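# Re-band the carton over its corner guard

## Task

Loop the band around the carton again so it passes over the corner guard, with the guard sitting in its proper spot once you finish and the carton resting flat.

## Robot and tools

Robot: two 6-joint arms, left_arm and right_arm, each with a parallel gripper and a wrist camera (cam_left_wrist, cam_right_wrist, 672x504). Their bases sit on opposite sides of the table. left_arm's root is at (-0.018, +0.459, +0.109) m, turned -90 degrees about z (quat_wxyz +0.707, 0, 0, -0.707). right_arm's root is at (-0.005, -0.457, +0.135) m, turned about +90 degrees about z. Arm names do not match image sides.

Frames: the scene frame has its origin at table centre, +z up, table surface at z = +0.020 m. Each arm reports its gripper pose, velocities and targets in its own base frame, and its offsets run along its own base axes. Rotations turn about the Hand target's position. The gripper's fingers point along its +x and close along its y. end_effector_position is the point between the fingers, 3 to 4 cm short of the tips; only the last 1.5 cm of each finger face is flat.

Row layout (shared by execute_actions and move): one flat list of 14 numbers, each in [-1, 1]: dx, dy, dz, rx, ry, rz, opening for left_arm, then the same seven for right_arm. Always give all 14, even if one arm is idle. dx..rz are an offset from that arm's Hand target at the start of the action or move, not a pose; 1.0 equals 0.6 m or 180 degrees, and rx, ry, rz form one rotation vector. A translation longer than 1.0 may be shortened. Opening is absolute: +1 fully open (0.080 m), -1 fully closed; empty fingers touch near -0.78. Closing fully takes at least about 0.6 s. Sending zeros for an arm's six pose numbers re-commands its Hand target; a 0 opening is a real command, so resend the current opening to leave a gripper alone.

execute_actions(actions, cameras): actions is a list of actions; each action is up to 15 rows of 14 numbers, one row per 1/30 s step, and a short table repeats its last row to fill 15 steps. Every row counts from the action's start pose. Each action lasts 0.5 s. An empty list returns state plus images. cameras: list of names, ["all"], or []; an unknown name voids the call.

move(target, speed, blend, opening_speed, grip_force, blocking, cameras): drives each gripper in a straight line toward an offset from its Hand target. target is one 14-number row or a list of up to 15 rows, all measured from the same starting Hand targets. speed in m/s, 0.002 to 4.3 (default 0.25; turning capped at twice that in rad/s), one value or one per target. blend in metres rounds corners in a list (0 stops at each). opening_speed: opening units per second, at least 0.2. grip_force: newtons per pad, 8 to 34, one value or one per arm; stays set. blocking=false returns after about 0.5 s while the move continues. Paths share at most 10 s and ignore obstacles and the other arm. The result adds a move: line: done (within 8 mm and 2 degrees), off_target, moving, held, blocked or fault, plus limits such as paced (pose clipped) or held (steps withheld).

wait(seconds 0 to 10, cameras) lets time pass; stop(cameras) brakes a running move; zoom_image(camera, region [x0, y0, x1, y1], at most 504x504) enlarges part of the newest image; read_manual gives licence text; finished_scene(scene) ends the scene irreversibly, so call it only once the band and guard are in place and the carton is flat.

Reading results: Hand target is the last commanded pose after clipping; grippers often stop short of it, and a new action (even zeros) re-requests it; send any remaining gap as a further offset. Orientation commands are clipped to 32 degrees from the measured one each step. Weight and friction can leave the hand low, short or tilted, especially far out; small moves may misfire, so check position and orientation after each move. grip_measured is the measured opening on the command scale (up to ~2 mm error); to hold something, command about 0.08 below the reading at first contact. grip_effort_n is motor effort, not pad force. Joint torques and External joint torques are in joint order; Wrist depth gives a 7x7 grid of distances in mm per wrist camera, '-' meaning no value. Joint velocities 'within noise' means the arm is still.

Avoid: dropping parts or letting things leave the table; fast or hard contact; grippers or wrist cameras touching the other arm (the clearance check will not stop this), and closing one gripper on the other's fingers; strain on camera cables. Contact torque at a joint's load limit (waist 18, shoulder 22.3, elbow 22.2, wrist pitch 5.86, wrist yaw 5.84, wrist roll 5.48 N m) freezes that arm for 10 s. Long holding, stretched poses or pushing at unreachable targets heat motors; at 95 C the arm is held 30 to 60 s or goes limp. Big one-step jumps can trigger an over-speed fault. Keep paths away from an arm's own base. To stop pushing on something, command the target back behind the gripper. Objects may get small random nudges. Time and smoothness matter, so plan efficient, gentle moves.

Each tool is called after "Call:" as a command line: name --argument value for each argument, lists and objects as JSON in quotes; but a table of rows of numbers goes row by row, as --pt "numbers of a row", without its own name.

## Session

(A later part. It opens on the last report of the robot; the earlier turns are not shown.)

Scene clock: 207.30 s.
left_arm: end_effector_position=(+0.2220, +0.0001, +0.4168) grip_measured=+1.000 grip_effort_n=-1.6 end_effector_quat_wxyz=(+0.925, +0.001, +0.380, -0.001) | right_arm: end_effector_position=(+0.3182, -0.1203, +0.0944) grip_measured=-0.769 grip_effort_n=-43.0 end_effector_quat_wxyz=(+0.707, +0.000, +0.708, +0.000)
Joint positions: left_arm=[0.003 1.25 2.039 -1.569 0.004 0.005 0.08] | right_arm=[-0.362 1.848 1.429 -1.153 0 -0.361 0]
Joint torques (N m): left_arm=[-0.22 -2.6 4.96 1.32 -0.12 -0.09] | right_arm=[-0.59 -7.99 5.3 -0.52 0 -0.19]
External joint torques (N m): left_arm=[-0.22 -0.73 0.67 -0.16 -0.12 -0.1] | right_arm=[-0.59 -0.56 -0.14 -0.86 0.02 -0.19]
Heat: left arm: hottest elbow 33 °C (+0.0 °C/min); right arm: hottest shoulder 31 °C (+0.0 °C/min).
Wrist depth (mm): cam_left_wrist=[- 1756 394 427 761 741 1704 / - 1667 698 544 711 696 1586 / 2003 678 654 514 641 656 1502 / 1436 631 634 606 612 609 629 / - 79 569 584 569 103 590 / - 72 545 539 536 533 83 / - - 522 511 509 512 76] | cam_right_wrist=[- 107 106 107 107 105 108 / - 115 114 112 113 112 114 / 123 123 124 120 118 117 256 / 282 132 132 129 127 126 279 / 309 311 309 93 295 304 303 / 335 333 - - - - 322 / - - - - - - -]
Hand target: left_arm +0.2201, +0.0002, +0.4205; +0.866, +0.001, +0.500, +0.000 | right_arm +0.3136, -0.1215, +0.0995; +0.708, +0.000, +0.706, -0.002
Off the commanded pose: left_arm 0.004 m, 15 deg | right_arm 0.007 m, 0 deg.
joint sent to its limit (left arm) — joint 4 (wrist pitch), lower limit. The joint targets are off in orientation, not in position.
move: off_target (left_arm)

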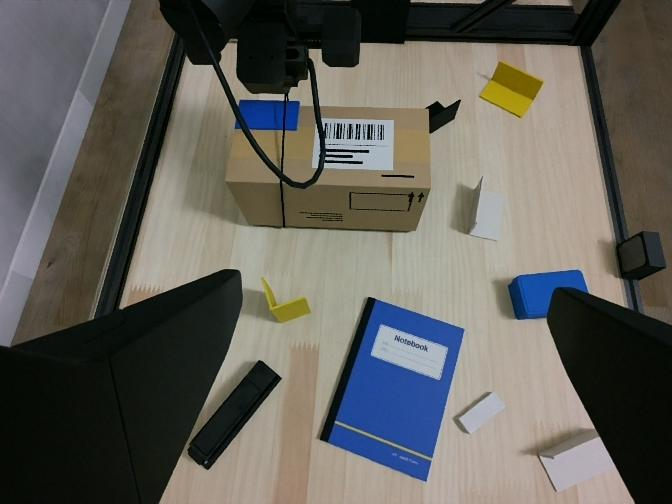

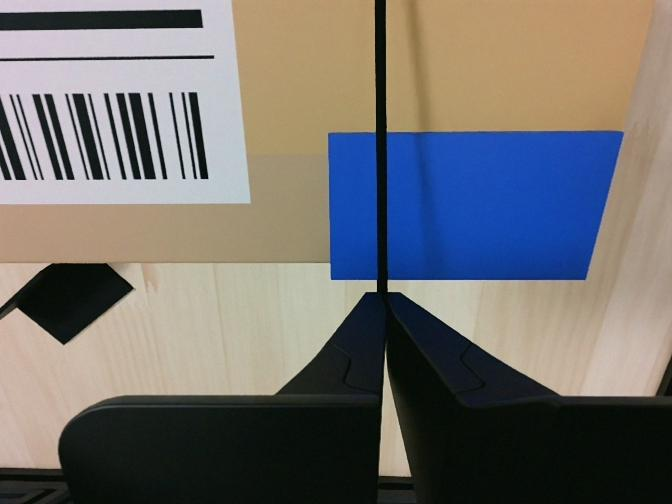

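Call:
move --target '[0,0,0,0,0,0,1,-0.02,-0.055,0.025,0,0,0,-1]' --speed 0.1 --cameras '["all"]'

Call:
zoom_image --camera "cam_left_wrist" --region '[210, 80, 470, 250]'

Scene clock: 213.10 s.
left_arm: end_effector_position=(+0.2220, +0.0001, +0.4168) grip_measured=+1.000 grip_effort_n=-1.2 end_effector_quat_wxyz=(+0.925, +0.001, +0.380, -0.001) | right_arm: end_effector_position=(+0.3033, -0.1491, +0.1047) grip_measured=-0.769 grip_effort_n=-41.2 end_effector_quat_wxyz=(+0.703, +0.004, +0.712, +0.007)
Joint positions: left_arm=[0.003 1.25 2.039 -1.569 0.004 0.005 0.08] | right_arm=[-0.461 1.848 1.47 -1.212 -0.008 -0.464 0]
Joint torques (N m): left_arm=[-0.21 -2.64 4.94 1.3 -0.12 -0.09] | right_arm=[-0.95 -7.82 7.79 -0.7 0.28 -0.2]
External joint torques (N m): left_arm=[-0.22 -0.99 0.74 -0.18 -0.12 -0.09] | right_arm=[-0.89 -0.49 2.44 -0.98 0.3 -0.2]
Heat: left arm: hottest elbow 33 °C (+0.0 °C/min); right arm: hottest shoulder 32 °C (+0.0 °C/min).
Wrist depth (mm): cam_left_wrist=[- 1756 391 746 766 714 1756 / - 1704 714 540 727 703 1586 / 1502 682 577 518 640 652 1483 / 1464 626 619 614 611 617 606 / - 79 571 584 590 103 585 / - 72 539 542 540 530 83 / - - 520 519 511 505 76] | cam_right_wrist=[- 117 117 114 113 232 233 / 126 125 122 120 117 248 249 / 137 135 130 129 129 269 267 / 302 303 300 298 293 290 288 / 332 329 325 93 306 314 307 / 357 352 - - - - 327 / - - - - - - -]
Hand target: left_arm +0.2201, +0.0002, +0.4205; +0.866, +0.001, +0.500, +0.000 | right_arm +0.3015, -0.1544, +0.1145; +0.708, +0.001, +0.706, -0.002
Off the commanded pose: left_arm 0.004 m, 15 deg | right_arm 0.011 m, 1 deg.
joint sent to its limit (left arm) — joint 4 (wrist pitch), lower limit. The joint targets are off in orientation, not in position.
move: off_target (left_arm, right_arm)

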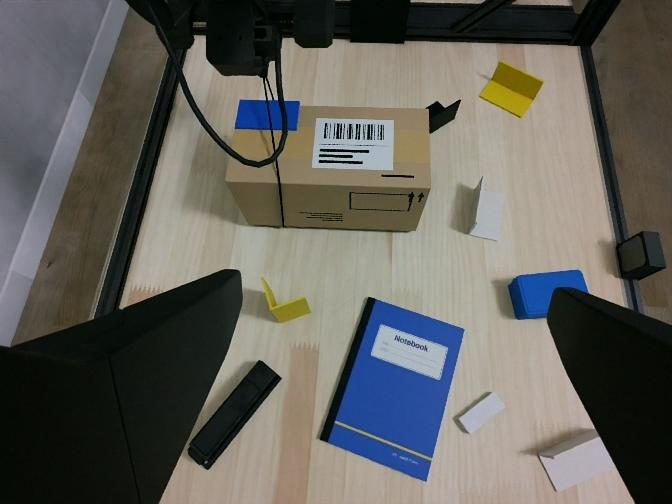

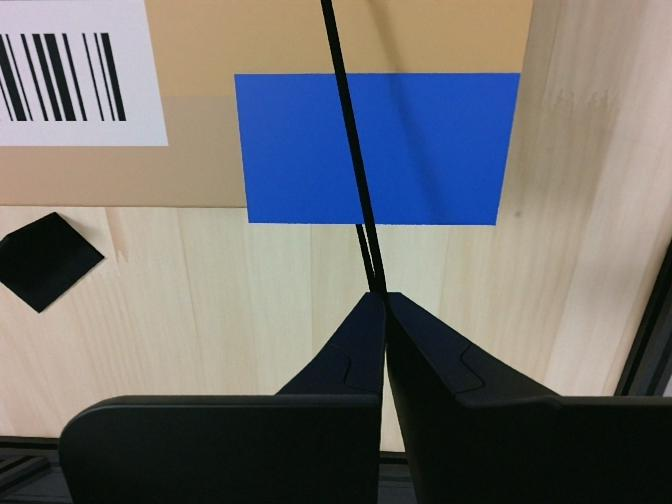

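Scaled by 1.938 from the camera's 672x504 image, which has a finer 960x720 frame.

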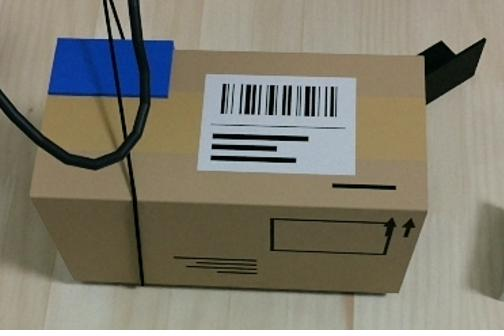

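Call:
move --pt "0 0 0 0 0 0 1 0 -0.037 0.01 0 0 0 -1" --pt "0 0 0 0 0 0 1 0.053 0.002 -0.07 0 0 0 -1" --speed 0.1 --cameras '["all"]'

Call:
zoom_image --camera "cam_left_wrist" --region '[210, 80, 470, 250]'

Scene clock: 223.20 s.
left_arm: end_effector_position=(+0.2220, +0.0001, +0.4168) grip_measured=+1.000 grip_effort_n=-1.6 end_effector_quat_wxyz=(+0.925, +0.001, +0.380, -0.001) | right_arm: end_effector_position=(+0.3361, -0.1535, +0.0779) grip_measured=-0.770 grip_effort_n=-40.2 end_effector_quat_wxyz=(+0.714, -0.003, +0.700, -0.001)
Joint positions: left_arm=[0.003 1.25 2.039 -1.569 0.004 0.005 0.08] | right_arm=[-0.43 1.953 1.504 -1.102 -0.003 -0.433 0]
Joint torques (N m): left_arm=[-0.2 -2.64 4.97 1.31 -0.13 -0.1] | right_arm=[-0.03 -5.76 4.84 0.44 0.13 0.13]
External joint torques (N m): left_arm=[-0.19 -0.89 0.7 -0.19 -0.13 -0.1] | right_arm=[0.02 2.38 -0.57 0.08 0.15 0.13]
Heat: left arm: hottest elbow 33 °C (+0.0 °C/min); right arm: hottest shoulder 34 °C (+2.0 °C/min).
Wrist depth (mm): cam_left_wrist=[- 334 409 447 718 686 1619 / 1483 1667 415 546 718 700 1553 / 1553 682 572 524 640 660 1473 / 1436 632 617 606 607 614 606 / - 79 572 578 581 104 581 / - 72 541 548 532 536 83 / - - 513 512 507 506 76] | cam_right_wrist=[- 91 93 92 92 93 213 / - 99 97 97 97 225 227 / - 105 105 104 104 240 243 / - 113 110 108 108 257 260 / 294 122 117 113 104 281 280 / 309 306 - - - - 295 / - - - - - - -]
Hand target: left_arm +0.2201, +0.0002, +0.4205; +0.866, +0.001, +0.500, +0.000 | right_arm +0.3334, -0.1533, +0.0725; +0.708, +0.000, +0.706, -0.002
Off the commanded pose: left_arm 0.004 m, 15 deg | right_arm 0.006 m, 1 deg.
joint sent to its limit (left arm) — joint 4 (wrist pitch), lower limit. The joint targets are off in orientation, not in position.
move: off_target (left_arm)

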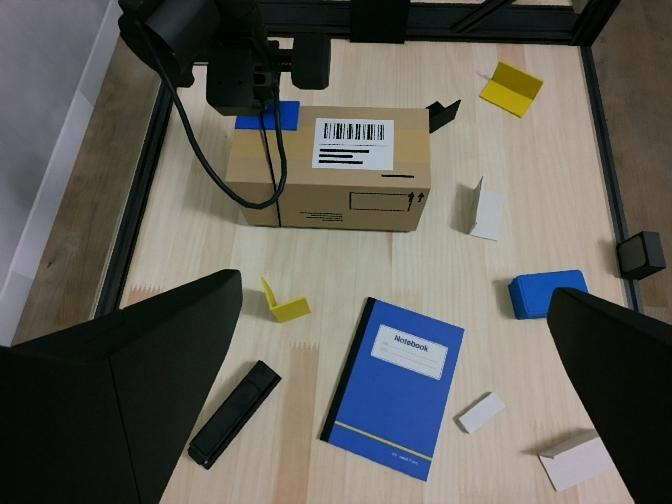

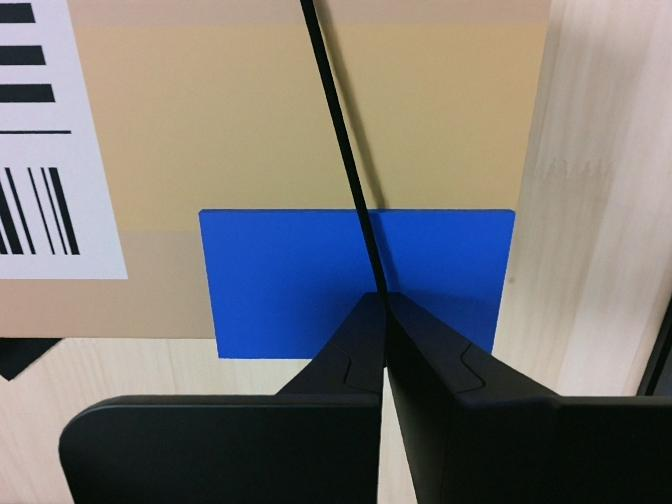

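Scaled by 1.938 from the camera's 672x504 image, which has a finer 960x720 frame.

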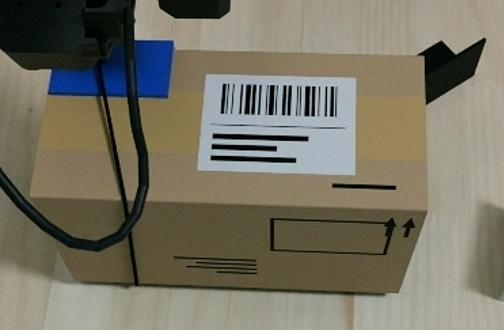

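Call:
move --pt "0 0 0 0 0 0 1 0 0 0 0 0 0 -0.5" --pt "0 0 0 0 0 0 1 0 0 0.06 0 0 0 -0.5" --pt "0 0 0 0 0 0 1 -0.30 0.035 0.53 0 -0.22 0 -0.5" --speed '[0.2,0.2,0.4]' --blend '[0,0.03,0]' --cameras '["all"]'

Call:
zoom_image --camera "cam_left_wrist" --region '[210, 80, 470, 250]'

Call:
zoom_image --camera "cam_right_wrist" --region '[100, 170, 360, 340]'

Scene clock: 232.33 s.
left_arm: end_effector_position=(+0.2220, +0.0001, +0.4168) grip_measured=+1.000 grip_effort_n=-1.2 end_effector_quat_wxyz=(+0.925, +0.001, +0.380, -0.001) | right_arm: end_effector_position=(+0.1545, -0.1329, +0.3881) grip_measured=-0.503 grip_effort_n=12.3 end_effector_quat_wxyz=(+0.925, -0.044, +0.362, -0.105)
Joint positions: left_arm=[0.003 1.25 2.039 -1.569 0.004 0.005 0.08] | right_arm=[-1.129 1.144 1.802 -1.57 -0.583 -0.83 0.012]
Joint torques (N m): left_arm=[-0.19 -2.63 4.92 1.31 -0.12 -0.1] | right_arm=[-0.29 -0.86 5.73 1.12 -0.47 -0.19]
External joint torques (N m): left_arm=[-0.18 -0.95 0.68 -0.19 -0.11 -0.1] | right_arm=[-0.29 0.37 1.46 -0.04 -0.18 -0.2]
Heat: left arm: hottest elbow 33 °C (+0.0 °C/min); right arm: hottest shoulder 34 °C (+1.0 °C/min).
Wrist depth (mm): cam_left_wrist=[- 1798 754 769 754 720 1827 / - 1667 714 548 720 696 1619 / 1667 684 571 521 643 649 1473 / 1436 634 619 609 617 619 614 / - 79 569 593 567 103 582 / - 72 539 546 558 533 83 / - - 524 512 515 514 76] | cam_right_wrist=[707 759 800 832 2155 - - / 698 735 757 778 1934 - - / 643 636 679 707 1701 - - / 589 461 474 643 1539 1550 - / 537 536 518 580 620 1479 - / 525 - - - - - - / - - - - - - -]
Hand target: left_arm +0.2201, +0.0002, +0.4205; +0.866, +0.001, +0.500, +0.000 | right_arm +0.1535, -0.1323, +0.3905; +0.905, +0.001, +0.425, -0.001
Off the commanded pose: left_arm 0.004 m, 15 deg | right_arm 0.003 m, 15 deg.
joint sent to its limit (left arm) — joint 4 (wrist pitch), lower limit. The joint targets are off in orientation, not in position.
joint sent to its limit (right arm) — joint 4 (wrist pitch), lower limit. The joint targets are off in orientation, not in position.
move: off_target (left_arm, right_arm); blend cut to 0.018 m at target 2

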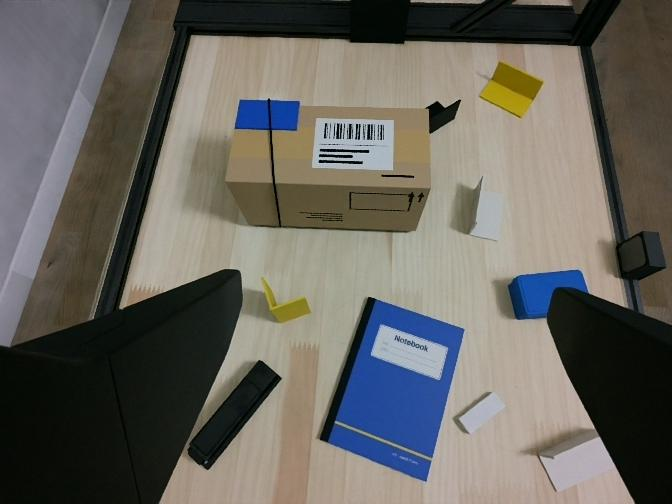

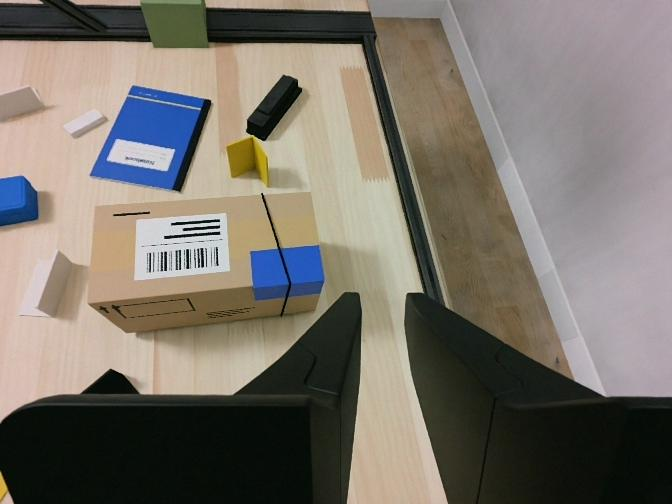

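Scaled by 1.938 from the camera's 672x504 image, which has a finer 960x720 frame.

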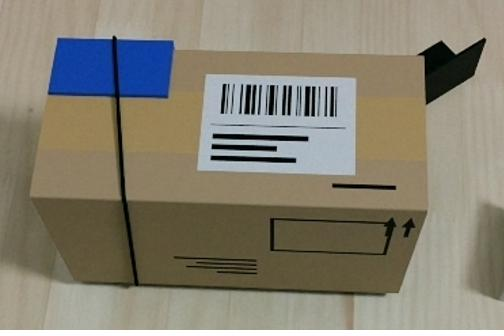

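Scaled by 1.938 from the camera's 672x504 image, which has a finer 960x720 frame.

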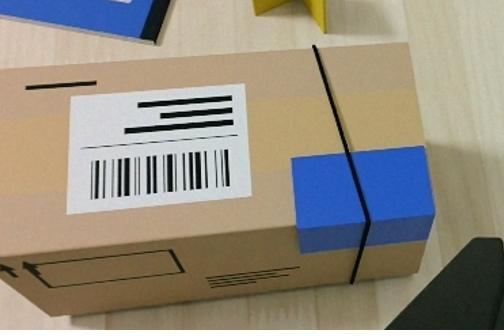

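Call:
move --target '[0,0,0,0,0,0,1,0.4725,-0.0095,-0.44,0,0.22,0,-0.3]' --speed 0.4 --cameras '["cam_right_wrist"]'

Scene clock: 254.10 s.
left_arm: end_effector_position=(+0.2220, +0.0001, +0.4168) grip_measured=+1.000 grip_effort_n=-1.6 end_effector_quat_wxyz=(+0.925, +0.001, +0.380, -0.001) | right_arm: end_effector_position=(+0.4344, -0.1369, +0.1272) grip_measured=-0.303 grip_effort_n=12.3 end_effector_quat_wxyz=(+0.711, -0.002, +0.703, +0.000)
Joint positions: left_arm=[0.003 1.25 2.039 -1.569 0.004 0.005 0.08] | right_arm=[-0.305 2.357 2.338 -1.541 -0.001 -0.308 0.021]
Joint torques (N m): left_arm=[-0.19 -2.62 4.89 1.31 -0.12 -0.1] | right_arm=[0 -7.65 7.98 0.24 0.04 0.1]
External joint torques (N m): left_arm=[-0.19 -0.94 0.66 -0.19 -0.11 -0.1] | right_arm=[-0.01 2.84 2.67 -0.09 0.06 0.1]
Heat: left arm: hottest elbow 33 °C (+0.0 °C/min); right arm: hottest shoulder 32 °C (+1.0 °C/min).
Wrist depth (mm): cam_left_wrist=[- 240 299 804 774 746 1756 / - 249 332 524 718 700 1631 / 1575 684 530 519 634 651 1427 / 1464 629 632 611 612 612 607 / - 79 572 577 572 103 584 / - 72 533 545 549 530 83 / - - 514 515 513 513 76] | cam_right_wrist=[258 257 256 254 254 252 252 / 274 274 272 271 271 269 269 / 231 229 227 225 256 288 287 / 163 162 162 160 159 310 308 / 176 175 172 170 167 330 324 / - - - - - - - / - - - 406 - - -]
Hand target: left_arm +0.2201, +0.0002, +0.4205; +0.866, +0.001, +0.500, +0.000 | right_arm +0.4370, -0.1381, +0.1266; +0.708, +0.001, +0.706, -0.002
Off the commanded pose: left_arm 0.004 m, 15 deg | right_arm 0.003 m, 1 deg.
joint sent to its limit (left arm) — joint 4 (wrist pitch), lower limit. The joint targets are off in orientation, not in position.
joint sent to its limit (right arm) — joint 3 (elbow), upper limit, where the elbow is as straight as it goes. The joint targets still meet the commanded pose.
move: off_target (left_arm)
Images, in order (width x height): cam_right_wrist 672x504.

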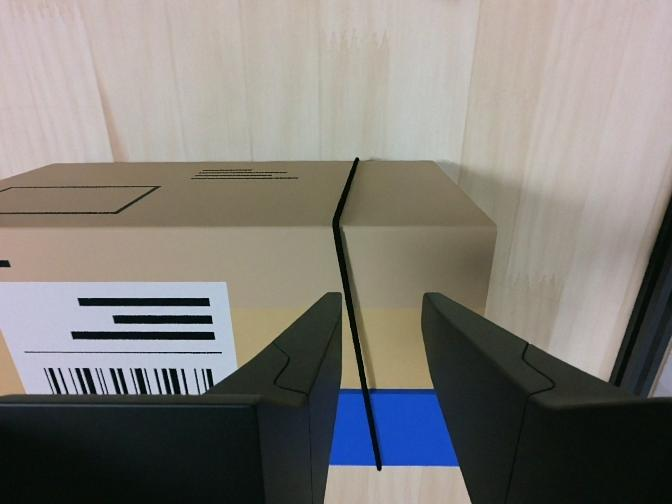

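Call:
move --pt "0 0 0 0 0 0 1 -0.017 0.0167 -0.08 0 0 0 -0.3" --pt "0 0 0 0 0 0 1 -0.017 0.0167 -0.106 0 0 0 -0.3" --speed '[0.15,0.06]' --cameras '["cam_right_wrist"]'

Scene clock: 265.17 s.
left_arm: end_effector_position=(+0.2220, +0.0001, +0.4168) grip_measured=+1.000 grip_effort_n=-1.2 end_effector_quat_wxyz=(+0.925, +0.001, +0.380, -0.001) | right_arm: end_effector_position=(+0.4275, -0.1298, +0.0716) grip_measured=-0.302 grip_effort_n=10.9 end_effector_quat_wxyz=(+0.712, -0.002, +0.702, -0.003)
Joint positions: left_arm=[0.003 1.25 2.039 -1.569 0.004 0.005 0.08] | right_arm=[-0.294 2.279 1.982 -1.26 0.002 -0.293 0.021]
Joint torques (N m): left_arm=[-0.19 -2.61 4.91 1.31 -0.13 -0.1] | right_arm=[0.22 -7.55 3.99 1.54 -0.09 0.1]
External joint torques (N m): left_arm=[-0.19 -0.67 0.59 -0.16 -0.13 -0.1] | right_arm=[0.23 2.65 -1.45 1.21 -0.07 0.1]
Heat: left arm: hottest elbow 33 °C (+0.0 °C/min); right arm: hottest shoulder 34 °C (+3.0 °C/min).
Wrist depth (mm): cam_left_wrist=[1532 295 288 774 764 746 1679 / - 1717 341 539 711 703 1619 / 1812 1464 381 515 643 647 1473 / 1384 638 612 611 614 611 596 / - 79 569 581 601 104 577 / - 72 533 546 520 531 83 / - - 519 514 510 510 76] | cam_right_wrist=[211 210 210 209 209 208 208 / 224 224 224 223 222 222 221 / 234 201 197 196 193 234 236 / - 127 115 115 114 113 253 / - 113 112 112 110 111 274 / - 119 - 122 122 - 293 / - - - 131 133 - -]
Hand target: left_arm +0.2201, +0.0002, +0.4205; +0.866, +0.001, +0.500, +0.000 | right_arm +0.4267, -0.1281, +0.0629; +0.708, +0.001, +0.706, -0.002
Off the commanded pose: left_arm 0.004 m, 15 deg | right_arm 0.009 m, 1 deg.
joint sent to its limit (left arm) — joint 4 (wrist pitch), lower limit. The joint targets are off in orientation, not in position.
move: off_target (left_arm, right_arm)
Images, in order (width x height): cam_right_wrist 672x504.

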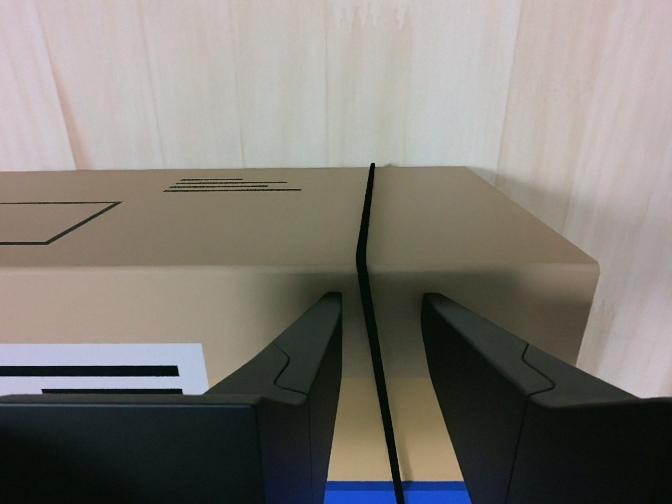

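Call:
move --pt "0 0 0 0 0 0 1 0 0 0.004 0 0 0 -1" --pt "0 0 0 0 0 0 1 0.01 0 0.045 0 0 0 -1" --pt "0 0 0 0 0 0 1 0.01 -0.045 0.045 0 0 0 -1" --speed 0.08 --cameras '["all"]'

Scene clock: 273.63 s.
left_arm: end_effector_position=(+0.2220, +0.0001, +0.4168) grip_measured=+1.000 grip_effort_n=-1.6 end_effector_quat_wxyz=(+0.925, +0.001, +0.380, -0.001) | right_arm: end_effector_position=(+0.4295, -0.1510, +0.0861) grip_measured=-0.769 grip_effort_n=-43.0 end_effector_quat_wxyz=(+0.702, +0.003, +0.712, +0.001)
Joint positions: left_arm=[0.003 1.25 2.039 -1.569 0.004 0.005 0.08] | right_arm=[-0.338 2.356 2.171 -1.401 -0.001 -0.335 0]
Joint torques (N m): left_arm=[-0.2 -2.6 4.96 1.31 -0.12 -0.09] | right_arm=[-0.4 -8.29 8.99 0.21 0.04 -0.19]
External joint torques (N m): left_arm=[-0.22 -0.75 0.64 -0.19 -0.11 -0.09] | right_arm=[-0.38 2.21 3.61 -0.09 0.06 -0.19]
Motor temperatures (°C): left_arm=[25 23 33 32 27 28] | right_arm=[27 35 31 26 28 27]
Heat: left arm: hottest elbow 33 °C (+0.0 °C/min); right arm: hottest shoulder 35 °C (+3.0 °C/min).
Wrist depth (mm): cam_left_wrist=[- 278 316 766 771 739 714 / 1409 286 369 542 720 711 1655 / 1327 654 376 521 649 656 1502 / 1483 629 632 620 611 611 606 / - 79 568 590 582 103 578 / - 72 544 546 567 527 83 / - - 518 517 515 505 76] | cam_right_wrist=[220 218 217 216 214 213 212 / 235 234 234 231 230 228 227 / 193 190 187 185 206 244 243 / - 127 119 118 123 261 263 / 130 126 126 93 119 288 285 / - 136 - - - - 303 / - - - - - - -]
Hand target: left_arm +0.2201, +0.0002, +0.4205; +0.866, +0.001, +0.500, +0.000 | right_arm +0.4327, -0.1550, +0.0899; +0.708, +0.000, +0.706, -0.002
Off the commanded pose: left_arm 0.004 m, 15 deg | right_arm 0.006 m, 1 deg.
joint sent to its limit (left arm) — joint 4 (wrist pitch), lower limit. The joint targets are off in orientation, not in position.
move: off_target (left_arm)

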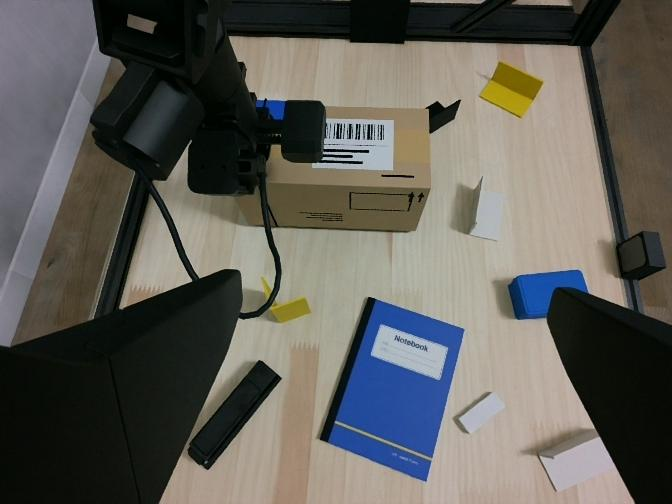

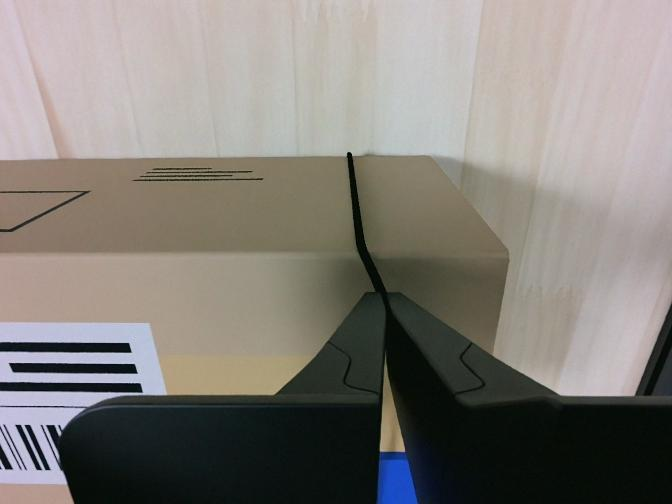

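Call:
move --pt "0 0 0 0 0 0 1 0 -0.006 0 0 0 0 -1" --pt "0 0 0 0 0 0 1 -0.01 -0.006 -0.036 0 0 0 -1" --pt "0 0 0 0 0 0 1 -0.01 -0.006 -0.036 0 0 0 -0.5" --pt "0 0 0 0 0 0 1 -0.01 -0.006 0.03 0 0 0 -0.5" --speed 0.08 --cameras '["cam_right_wrist"]'

Scene clock: 285.27 s.
left_arm: end_effector_position=(+0.2220, +0.0001, +0.4168) grip_measured=+1.000 grip_effort_n=-1.6 end_effector_quat_wxyz=(+0.925, +0.001, +0.380, -0.001) | right_arm: end_effector_position=(+0.4244, -0.1569, +0.1087) grip_measured=-0.503 grip_effort_n=12.3 end_effector_quat_wxyz=(+0.707, +0.003, +0.707, -0.002)
Joint positions: left_arm=[0.003 1.25 2.039 -1.569 0.004 0.005 0.08] | right_arm=[-0.354 2.334 2.224 -1.461 -0.001 -0.347 0.012]
Joint torques (N m): left_arm=[-0.22 -2.57 4.97 1.31 -0.13 -0.09] | right_arm=[-0.1 -7.48 8.14 0.21 0.01 -0.19]
External joint torques (N m): left_arm=[-0.23 -0.7 0.67 -0.17 -0.13 -0.09] | right_arm=[-0.13 2.84 2.79 -0.13 0.04 -0.18]
Heat: left arm: hottest elbow 33 °C (+0.0 °C/min); right arm: hottest shoulder 39 °C (+5.1 °C/min).
Wrist depth (mm): cam_left_wrist=[- 261 756 739 744 749 1704 / 1367 278 371 542 703 692 1608 / - 647 521 518 647 654 1492 / 1454 622 622 612 614 606 609 / - 79 572 580 571 103 587 / - 72 544 558 542 530 83 / - - 512 514 506 514 76] | cam_right_wrist=[241 240 239 237 237 235 234 / 257 257 256 253 252 250 250 / 185 181 179 175 229 269 268 / - 142 141 140 142 290 289 / 155 154 151 149 93 315 313 / - 163 - 163 - - 329 / - - - 178 - - -]
Hand target: left_arm +0.2201, +0.0002, +0.4205; +0.866, +0.001, +0.500, +0.000 | right_arm +0.4268, -0.1586, +0.1079; +0.708, +0.001, +0.706, -0.002
Off the commanded pose: left_arm 0.004 m, 15 deg | right_arm 0.003 m, 0 deg.
joint sent to its limit (left arm) — joint 4 (wrist pitch), lower limit. The joint targets are off in orientation, not in position.
move: off_target (left_arm)
Images, in order (width x height): cam_right_wrist 672x504.

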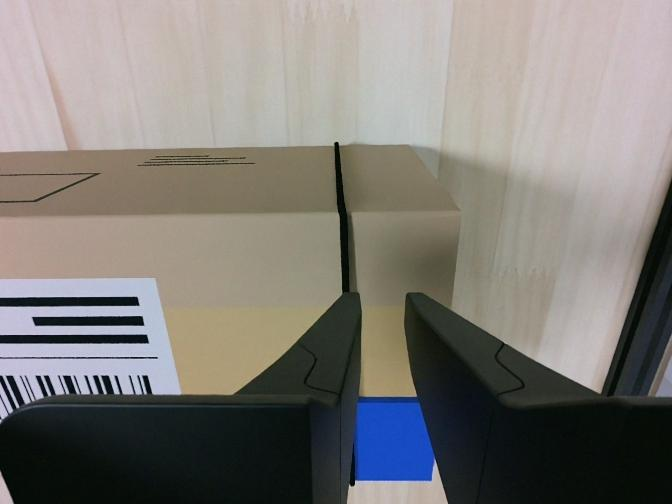

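Call:
move --pt "0 0 0 0 0 0 1 -0.02 0 0.08 0 0 0 -0.5" --pt "0 0 0 0 0 0 1 -0.455 0.043 0.47 0 -0.22 0 -0.5" --speed 0.4 --blend '[0.02,0]' --cameras '["all"]'

Call:
zoom_image --camera "cam_left_wrist" --region '[210, 80, 470, 250]'

Call:
zoom_image --camera "cam_right_wrist" --region '[100, 170, 360, 340]'

Scene clock: 292.37 s.
left_arm: end_effector_position=(+0.2220, +0.0001, +0.4168) grip_measured=+1.000 grip_effort_n=-1.6 end_effector_quat_wxyz=(+0.925, +0.001, +0.380, -0.001) | right_arm: end_effector_position=(+0.1545, -0.1329, +0.3914) grip_measured=-0.503 grip_effort_n=12.3 end_effector_quat_wxyz=(+0.926, -0.049, +0.359, -0.107)
Joint positions: left_arm=[0.003 1.25 2.039 -1.569 0.004 0.005 0.08] | right_arm=[-1.129 1.146 1.815 -1.57 -0.584 -0.831 0.012]
Joint torques (N m): left_arm=[-0.22 -2.61 4.94 1.3 -0.12 -0.09] | right_arm=[-0.31 -0.8 3.98 1.15 -0.43 -0.16]
External joint torques (N m): left_arm=[-0.23 -0.73 0.6 -0.2 -0.12 -0.1] | right_arm=[-0.3 0.46 -0.27 -0.02 -0.15 -0.17]
Motor temperatures (°C): left_arm=[25 23 33 32 27 28] | right_arm=[27 40 32 25 28 27]
Heat: left arm: hottest elbow 33 °C (+0.0 °C/min); right arm: hottest shoulder 40 °C (+6.1 °C/min).
Wrist depth (mm): cam_left_wrist=[- 1784 777 766 729 714 1667 / - 1619 727 548 707 696 1553 / 1553 686 569 525 662 645 1436 / 1392 640 627 615 612 604 611 / - 79 572 581 585 104 582 / - 72 558 552 535 535 83 / - - 518 512 514 509 76] | cam_right_wrist=[747 757 826 860 2115 - - / 709 712 739 788 1934 - - / 650 645 684 716 1782 - - / 589 467 483 652 1560 1825 - / 544 529 524 571 629 1469 - / 523 - - - - - - / - - - - - - -]
Hand target: left_arm +0.2201, +0.0002, +0.4205; +0.866, +0.001, +0.500, +0.000 | right_arm +0.1538, -0.1329, +0.3899; +0.905, +0.001, +0.425, -0.001
Off the commanded pose: left_arm 0.004 m, 15 deg | right_arm 0.002 m, 16 deg.
joint sent to its limit (left arm) — joint 4 (wrist pitch), lower limit. The joint targets are off in orientation, not in position.
joint sent to its limit (right arm) — joint 4 (wrist pitch), lower limit. The joint targets are off in orientation, not in position.
move: off_target (left_arm, right_arm)

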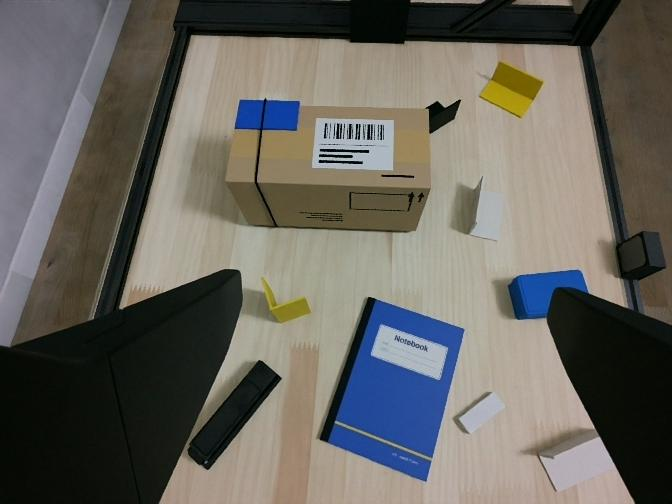

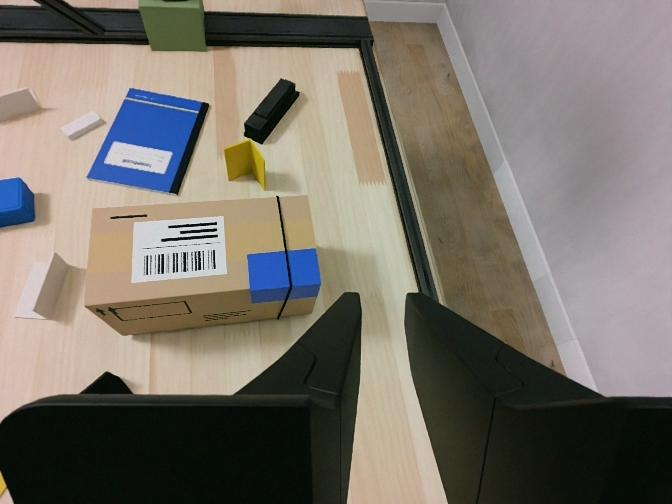

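Scaled by 1.938 from the camera's 672x504 image, which has a finer 960x720 frame.

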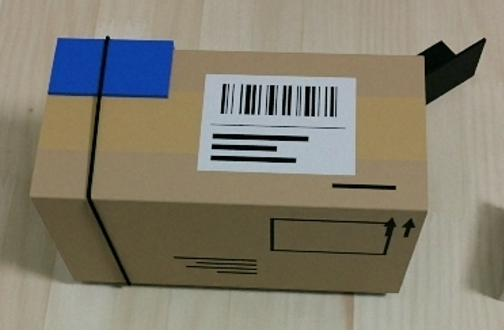

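Scaled by 1.938 from the camera's 672x504 image, which has a finer 960x720 frame.

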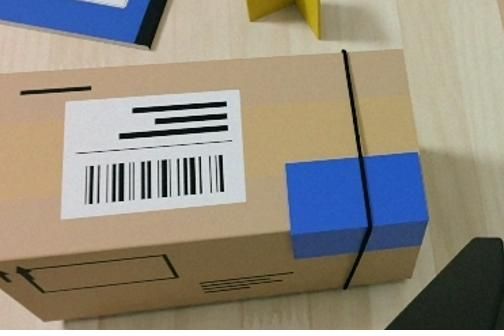

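Call:
move --target '[0,0,0,0,0,0,1,0.18,-0.0152,-0.7415,0,-0.04,0,-0.2]' --speed 0.35 --cameras '["all"]'

Scene clock: 320.83 s.
left_arm: end_effector_position=(+0.2220, +0.0001, +0.4168) grip_measured=+1.000 grip_effort_n=-1.2 end_effector_quat_wxyz=(+0.925, +0.001, +0.380, -0.001) | right_arm: end_effector_position=(+0.2591, -0.1412, -0.0549) grip_measured=-0.203 grip_effort_n=12.3 end_effector_quat_wxyz=(+0.929, +0.001, +0.369, -0.002)
Joint positions: left_arm=[0.003 1.25 2.039 -1.569 0.004 0.005 0.08] | right_arm=[-0.755 1.943 0.323 0.708 -0.52 -0.569 0.026]
Joint torques (N m): left_arm=[-0.2 -2.61 4.96 1.3 -0.12 -0.09] | right_arm=[0.32 -3.02 3.29 1.56 -0.29 0.1]
External joint torques (N m): left_arm=[-0.21 -0.65 0.58 -0.19 -0.11 -0.09] | right_arm=[0.32 1.84 1.09 0.39 -0.03 0.1]
Motor temperatures (°C): left_arm=[25 23 34 32 27 28] | right_arm=[27 34 30 26 28 26]
Heat: left arm: hottest elbow 34 °C (+1.0 °C/min); right arm: hottest shoulder 34 °C (+1.0 °C/min).
Wrist depth (mm): cam_left_wrist=[- 1770 606 714 759 734 1717 / - 1667 711 545 723 698 1631 / - 684 571 520 641 652 680 / - 632 626 614 607 614 636 / - 79 575 584 575 104 584 / - 72 545 548 540 533 83 / - - 519 511 509 510 76] | cam_right_wrist=[- 77 75 72 - 75 75 / - 91 91 - 93 96 170 / 123 116 116 117 117 125 159 / 153 150 149 150 148 148 147 / 144 141 142 135 135 139 136 / - - - 130 128 - - / - - - 122 121 - -]
Hand target: left_arm +0.2201, +0.0002, +0.4205; +0.866, +0.001, +0.500, +0.000 | right_arm +0.2618, -0.1420, -0.0550; +0.930, +0.001, +0.367, -0.001
Off the commanded pose: left_arm 0.004 m, 15 deg | right_arm 0.003 m, 0 deg.
joint sent to its limit (left arm) — joint 4 (wrist pitch), lower limit. The joint targets are off in orientation, not in position.
move: off_target (left_arm)

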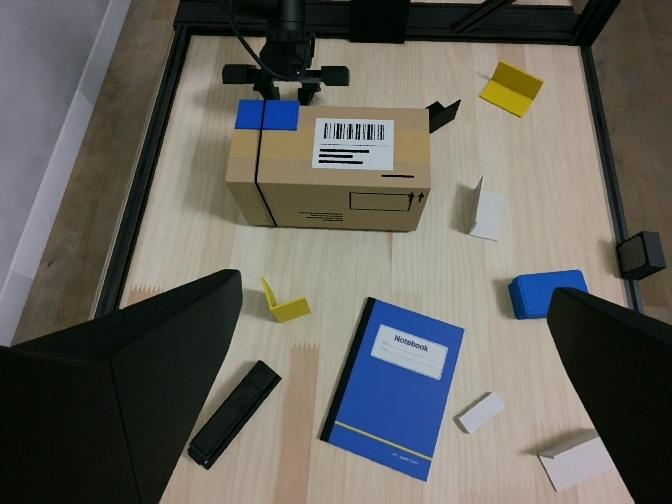

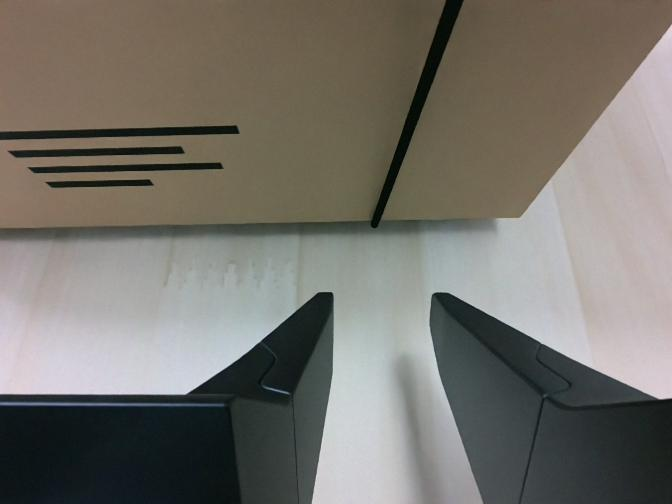

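Call:
move --target '[0,0,0,0,0,0,1,0.043,-0.009,0.008,0,0,0,-0.2]' --speed 0.1 --cameras '["cam_right_wrist"]'

Scene clock: 327.83 s.
left_arm: end_effector_position=(+0.2220, +0.0001, +0.4168) grip_measured=+1.000 grip_effort_n=-1.2 end_effector_quat_wxyz=(+0.925, +0.001, +0.380, -0.001) | right_arm: end_effector_position=(+0.2848, -0.1465, -0.0499) grip_measured=-0.203 grip_effort_n=12.3 end_effector_quat_wxyz=(+0.930, +0.001, +0.368, -0.001)
Joint positions: left_arm=[0.003 1.25 2.039 -1.569 0.004 0.005 0.08] | right_arm=[-0.696 1.951 0.41 0.657 -0.484 -0.517 0.026]
Joint torques (N m): left_arm=[-0.22 -2.63 4.93 1.31 -0.12 -0.09] | right_arm=[0.38 -3.48 4.01 1.34 -0.19 0.12]
External joint torques (N m): left_arm=[-0.22 -0.87 0.69 -0.16 -0.11 -0.09] | right_arm=[0.39 1.89 1.33 0.11 0.05 0.12]
Heat: left arm: hottest elbow 34 °C (+1.0 °C/min); right arm: hottest shoulder 33 °C (-1.0 °C/min).
Wrist depth (mm): cam_left_wrist=[- 1887 562 787 739 761 1704 / - 1655 604 549 711 696 1597 / 1427 692 568 522 636 651 1445 / 1351 631 627 607 614 612 619 / - 79 571 577 571 104 584 / - 72 539 552 546 536 83 / - - 520 520 507 511 76] | cam_right_wrist=[- - - - - - - / - - - - - - - / - - 72 - - - 158 / - 100 101 101 110 102 151 / 146 145 143 139 140 143 140 / - - - 133 131 - 133 / - - - 125 125 - -]
Hand target: left_arm +0.2201, +0.0002, +0.4205; +0.866, +0.001, +0.500, +0.000 | right_arm +0.2876, -0.1475, -0.0501; +0.930, +0.001, +0.367, -0.001
Off the commanded pose: left_arm 0.004 m, 15 deg | right_arm 0.003 m, 0 deg.
joint sent to its limit (left arm) — joint 4 (wrist pitch), lower limit. The joint targets are off in orientation, not in position.
move: off_target (left_arm)
Images, in order (width x height): cam_right_wrist 672x504.

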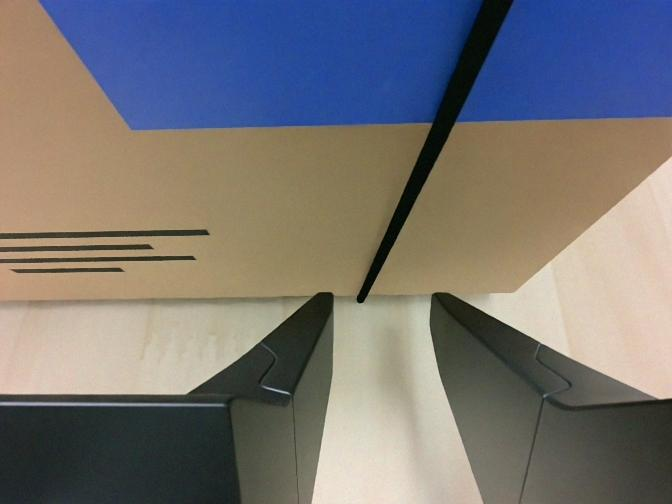

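Call:
move --target '[0,0,0,0,0,0,1,0.018,0.0,0,0,0,0,-0.2]' --speed 0.05 --cameras '["cam_right_wrist"]'

Scene clock: 334.97 s.
left_arm: end_effector_position=(+0.2220, +0.0001, +0.4168) grip_measured=+1.000 grip_effort_n=-1.2 end_effector_quat_wxyz=(+0.925, +0.001, +0.380, -0.001) | right_arm: end_effector_position=(+0.2928, -0.1461, -0.0502) grip_measured=-0.203 grip_effort_n=11.9 end_effector_quat_wxyz=(+0.929, +0.003, +0.369, -0.002)
Joint positions: left_arm=[0.003 1.25 2.039 -1.569 0.004 0.005 0.08] | right_arm=[-0.672 1.963 0.434 0.651 -0.469 -0.492 0.026]
Joint torques (N m): left_arm=[-0.21 -2.61 4.96 1.31 -0.13 -0.1] | right_arm=[0.77 -3.17 5.1 1.46 -0.1 0.15]
External joint torques (N m): left_arm=[-0.21 -0.75 0.65 -0.18 -0.12 -0.1] | right_arm=[0.77 2.35 2.35 0.22 0.13 0.15]
Heat: left arm: hottest elbow 34 °C (+1.0 °C/min); right arm: hottest shoulder 33 °C (-3.0 °C/min).
Wrist depth (mm): cam_left_wrist=[1454 1717 568 764 744 756 1427 / 1483 1679 690 541 711 707 1631 / 1512 672 574 519 643 658 1532 / 1445 622 624 611 615 606 626 / - 79 567 580 577 103 - / - 72 535 548 540 536 83 / - - 517 513 512 512 76] | cam_right_wrist=[- - - - - - - / - - - - - - - / - - - - - - - / - 97 90 90 91 100 148 / 142 141 120 122 110 138 139 / - - - 133 132 - 132 / - - - 124 124 - -]
Hand target: left_arm +0.2201, +0.0002, +0.4205; +0.866, +0.001, +0.500, +0.000 | right_arm +0.2985, -0.1475, -0.0501; +0.930, +0.001, +0.367, -0.001
Off the commanded pose: left_arm 0.004 m, 15 deg | right_arm 0.006 m, 0 deg.
joint sent to its limit (left arm) — joint 4 (wrist pitch), lower limit. The joint targets are off in orientation, not in position.
move: off_target (left_arm)
Images, in order (width x height): cam_right_wrist 672x504.

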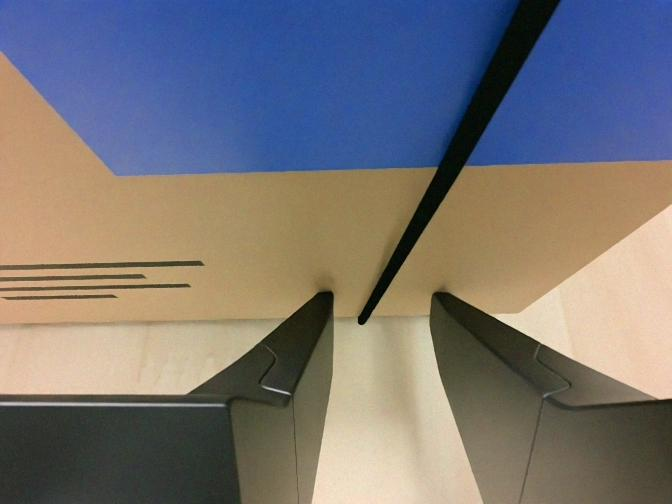

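Call:
move --pt "0 0 0 0 0 0 1 0 0 0 0 0 0 -1" --pt "0 0 0 0 0 0 1 -0.025 0 0 0 0 0 -1" --pt "0 0 0 0 0 0 1 -0.025 -0.035 0 0 0 0 -1" --speed 0.08 --cameras '["all"]'

Scene clock: 342.90 s.
left_arm: end_effector_position=(+0.2220, +0.0001, +0.4168) grip_measured=+1.000 grip_effort_n=-1.6 end_effector_quat_wxyz=(+0.925, +0.001, +0.380, -0.001) | right_arm: end_effector_position=(+0.2821, -0.1625, -0.0510) grip_measured=-0.770 grip_effort_n=-39.3 end_effector_quat_wxyz=(+0.929, +0.004, +0.370, +0.004)
Joint positions: left_arm=[0.003 1.25 2.039 -1.569 0.004 0.005 0.08] | right_arm=[-0.759 1.967 0.46 0.583 -0.532 -0.576 0]
Joint torques (N m): left_arm=[-0.2 -2.61 4.96 1.31 -0.13 -0.09] | right_arm=[-0.83 -3.78 4.35 1.38 -0.26 -0.18]
External joint torques (N m): left_arm=[-0.2 -0.79 0.66 -0.18 -0.12 -0.09] | right_arm=[-0.86 1.8 1.57 0.22 0.02 -0.18]
Heat: left arm: hottest elbow 34 °C (+1.0 °C/min); right arm: hottest shoulder 33 °C (-6.0 °C/min).
Wrist depth (mm): cam_left_wrist=[- 1935 565 807 751 703 1743 / - 1679 545 548 705 698 1575 / 1756 680 577 515 651 656 1512 / 1445 634 626 619 617 609 617 / - 79 568 577 602 103 588 / - 72 549 544 545 529 83 / - - 521 518 512 510 76] | cam_right_wrist=[- - - - - - - / - - - - - - 171 / - 86 76 - - 158 160 / 117 107 99 107 107 149 148 / 146 145 143 104 140 139 137 / - 138 - - - - 130 / - - - - - - -]
Hand target: left_arm +0.2201, +0.0002, +0.4205; +0.866, +0.001, +0.500, +0.000 | right_arm +0.2833, -0.1684, -0.0502; +0.930, +0.001, +0.367, -0.001
Off the commanded pose: left_arm 0.004 m, 15 deg | right_arm 0.006 m, 1 deg.
joint sent to its limit (left arm) — joint 4 (wrist pitch), lower limit. The joint targets are off in orientation, not in position.
move: off_target (left_arm)

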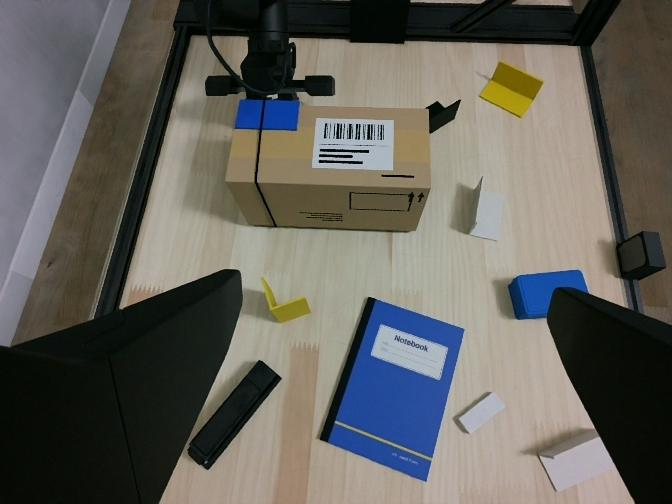

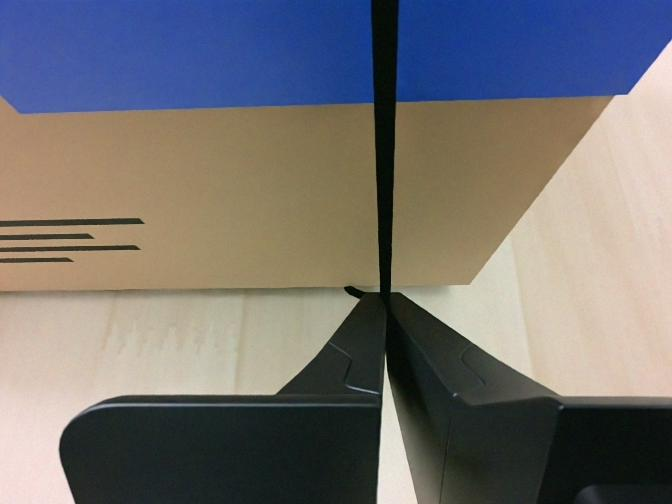

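Call:
move --pt "0 0 0 0 0 0 1 0.017 0.008 0 0 0 0 -1" --pt "0 0 0 0 0 0 1 0.017 0.008 0 0 0 0 -0.4" --pt "0 0 0 0 0 0 1 -0.1 0 0.02 0 0 0 -0.4" --pt "0 0 0 0 0 0 1 -0.216 0.06 0.734 0 0.04 0 -0.4" --speed '[0.08,0.2,0.2,0.4]' --blend '[0,0,0.02,0]' --cameras '["all"]'

Call:
zoom_image --camera "cam_left_wrist" --region '[210, 80, 470, 250]'

Call:
zoom_image --camera "cam_right_wrist" --region '[100, 170, 360, 340]'

Scene clock: 353.93 s.
left_arm: end_effector_position=(+0.2220, +0.0001, +0.4168) grip_measured=+1.000 grip_effort_n=-1.6 end_effector_quat_wxyz=(+0.925, +0.001, +0.380, -0.001) | right_arm: end_effector_position=(+0.1548, -0.1321, +0.3863) grip_measured=-0.403 grip_effort_n=12.3 end_effector_quat_wxyz=(+0.925, -0.047, +0.363, -0.100)
Joint positions: left_arm=[0.003 1.25 2.039 -1.569 0.004 0.005 0.08] | right_arm=[-1.128 1.141 1.792 -1.57 -0.587 -0.841 0.017]
Joint torques (N m): left_arm=[-0.21 -2.64 4.94 1.3 -0.11 -0.09] | right_arm=[-0.33 -0.5 6.76 1.12 -0.32 0.11]
External joint torques (N m): left_arm=[-0.19 -0.93 0.7 -0.19 -0.12 -0.09] | right_arm=[-0.33 0.82 2.43 -0.03 -0.02 0.1]
Heat: left arm: hottest elbow 34 °C (+1.0 °C/min); right arm: hottest shoulder 33 °C (-6.0 °C/min).
Wrist depth (mm): cam_left_wrist=[- 1841 796 774 739 709 1679 / - 1643 714 553 718 692 1522 / 1553 686 581 522 641 658 1445 / 1483 629 627 607 614 617 617 / - 79 574 585 590 103 588 / - 72 532 545 539 535 83 / - - 519 519 511 507 76] | cam_right_wrist=[721 772 788 877 2076 - - / 696 701 757 772 1901 - - / 641 658 660 703 1701 1714 - / 594 459 473 648 682 1560 - / 540 537 514 93 627 1508 - / 523 - - - - - - / - - - 515 - - -]
Hand target: left_arm +0.2201, +0.0002, +0.4205; +0.866, +0.001, +0.500, +0.000 | right_arm +0.1536, -0.1325, +0.3901; +0.905, +0.001, +0.425, -0.001
Off the commanded pose: left_arm 0.004 m, 15 deg | right_arm 0.004 m, 15 deg.
joint sent to its limit (left arm) — joint 4 (wrist pitch), lower limit. The joint targets are off in orientation, not in position.
joint sent to its limit (right arm) — joint 4 (wrist pitch), lower limit. The joint targets are off in orientation, not in position.
move: off_target (left_arm, right_arm)

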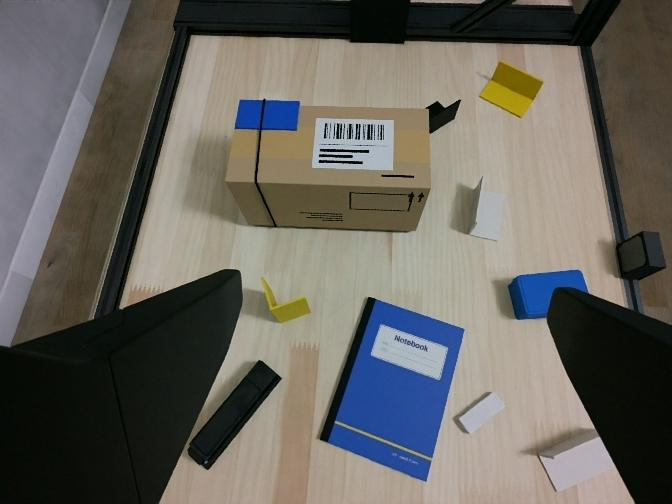

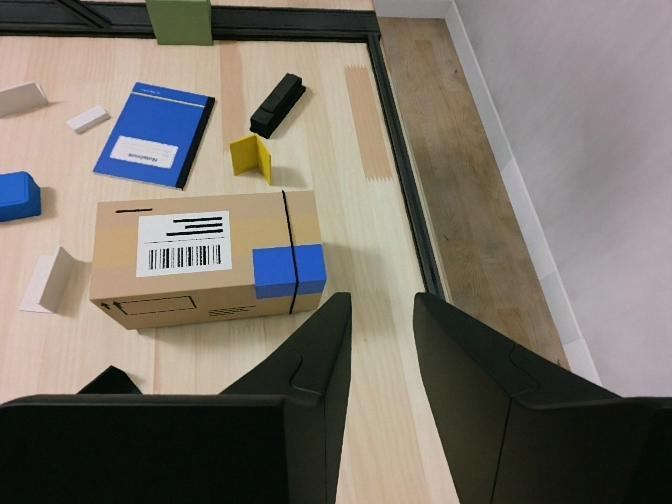

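Scaled by 1.938 from the camera's 672x504 image, which has a finer 960x720 frame.

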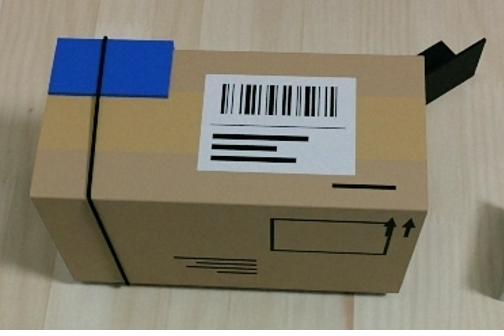

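Scaled by 1.938 from the camera's 672x504 image, which has a finer 960x720 frame.

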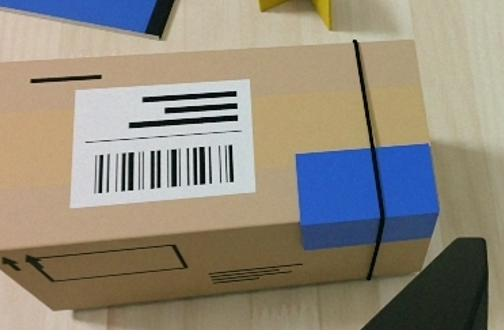

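Call:
finished_scene --scene 1

The scene is finished: the task was done.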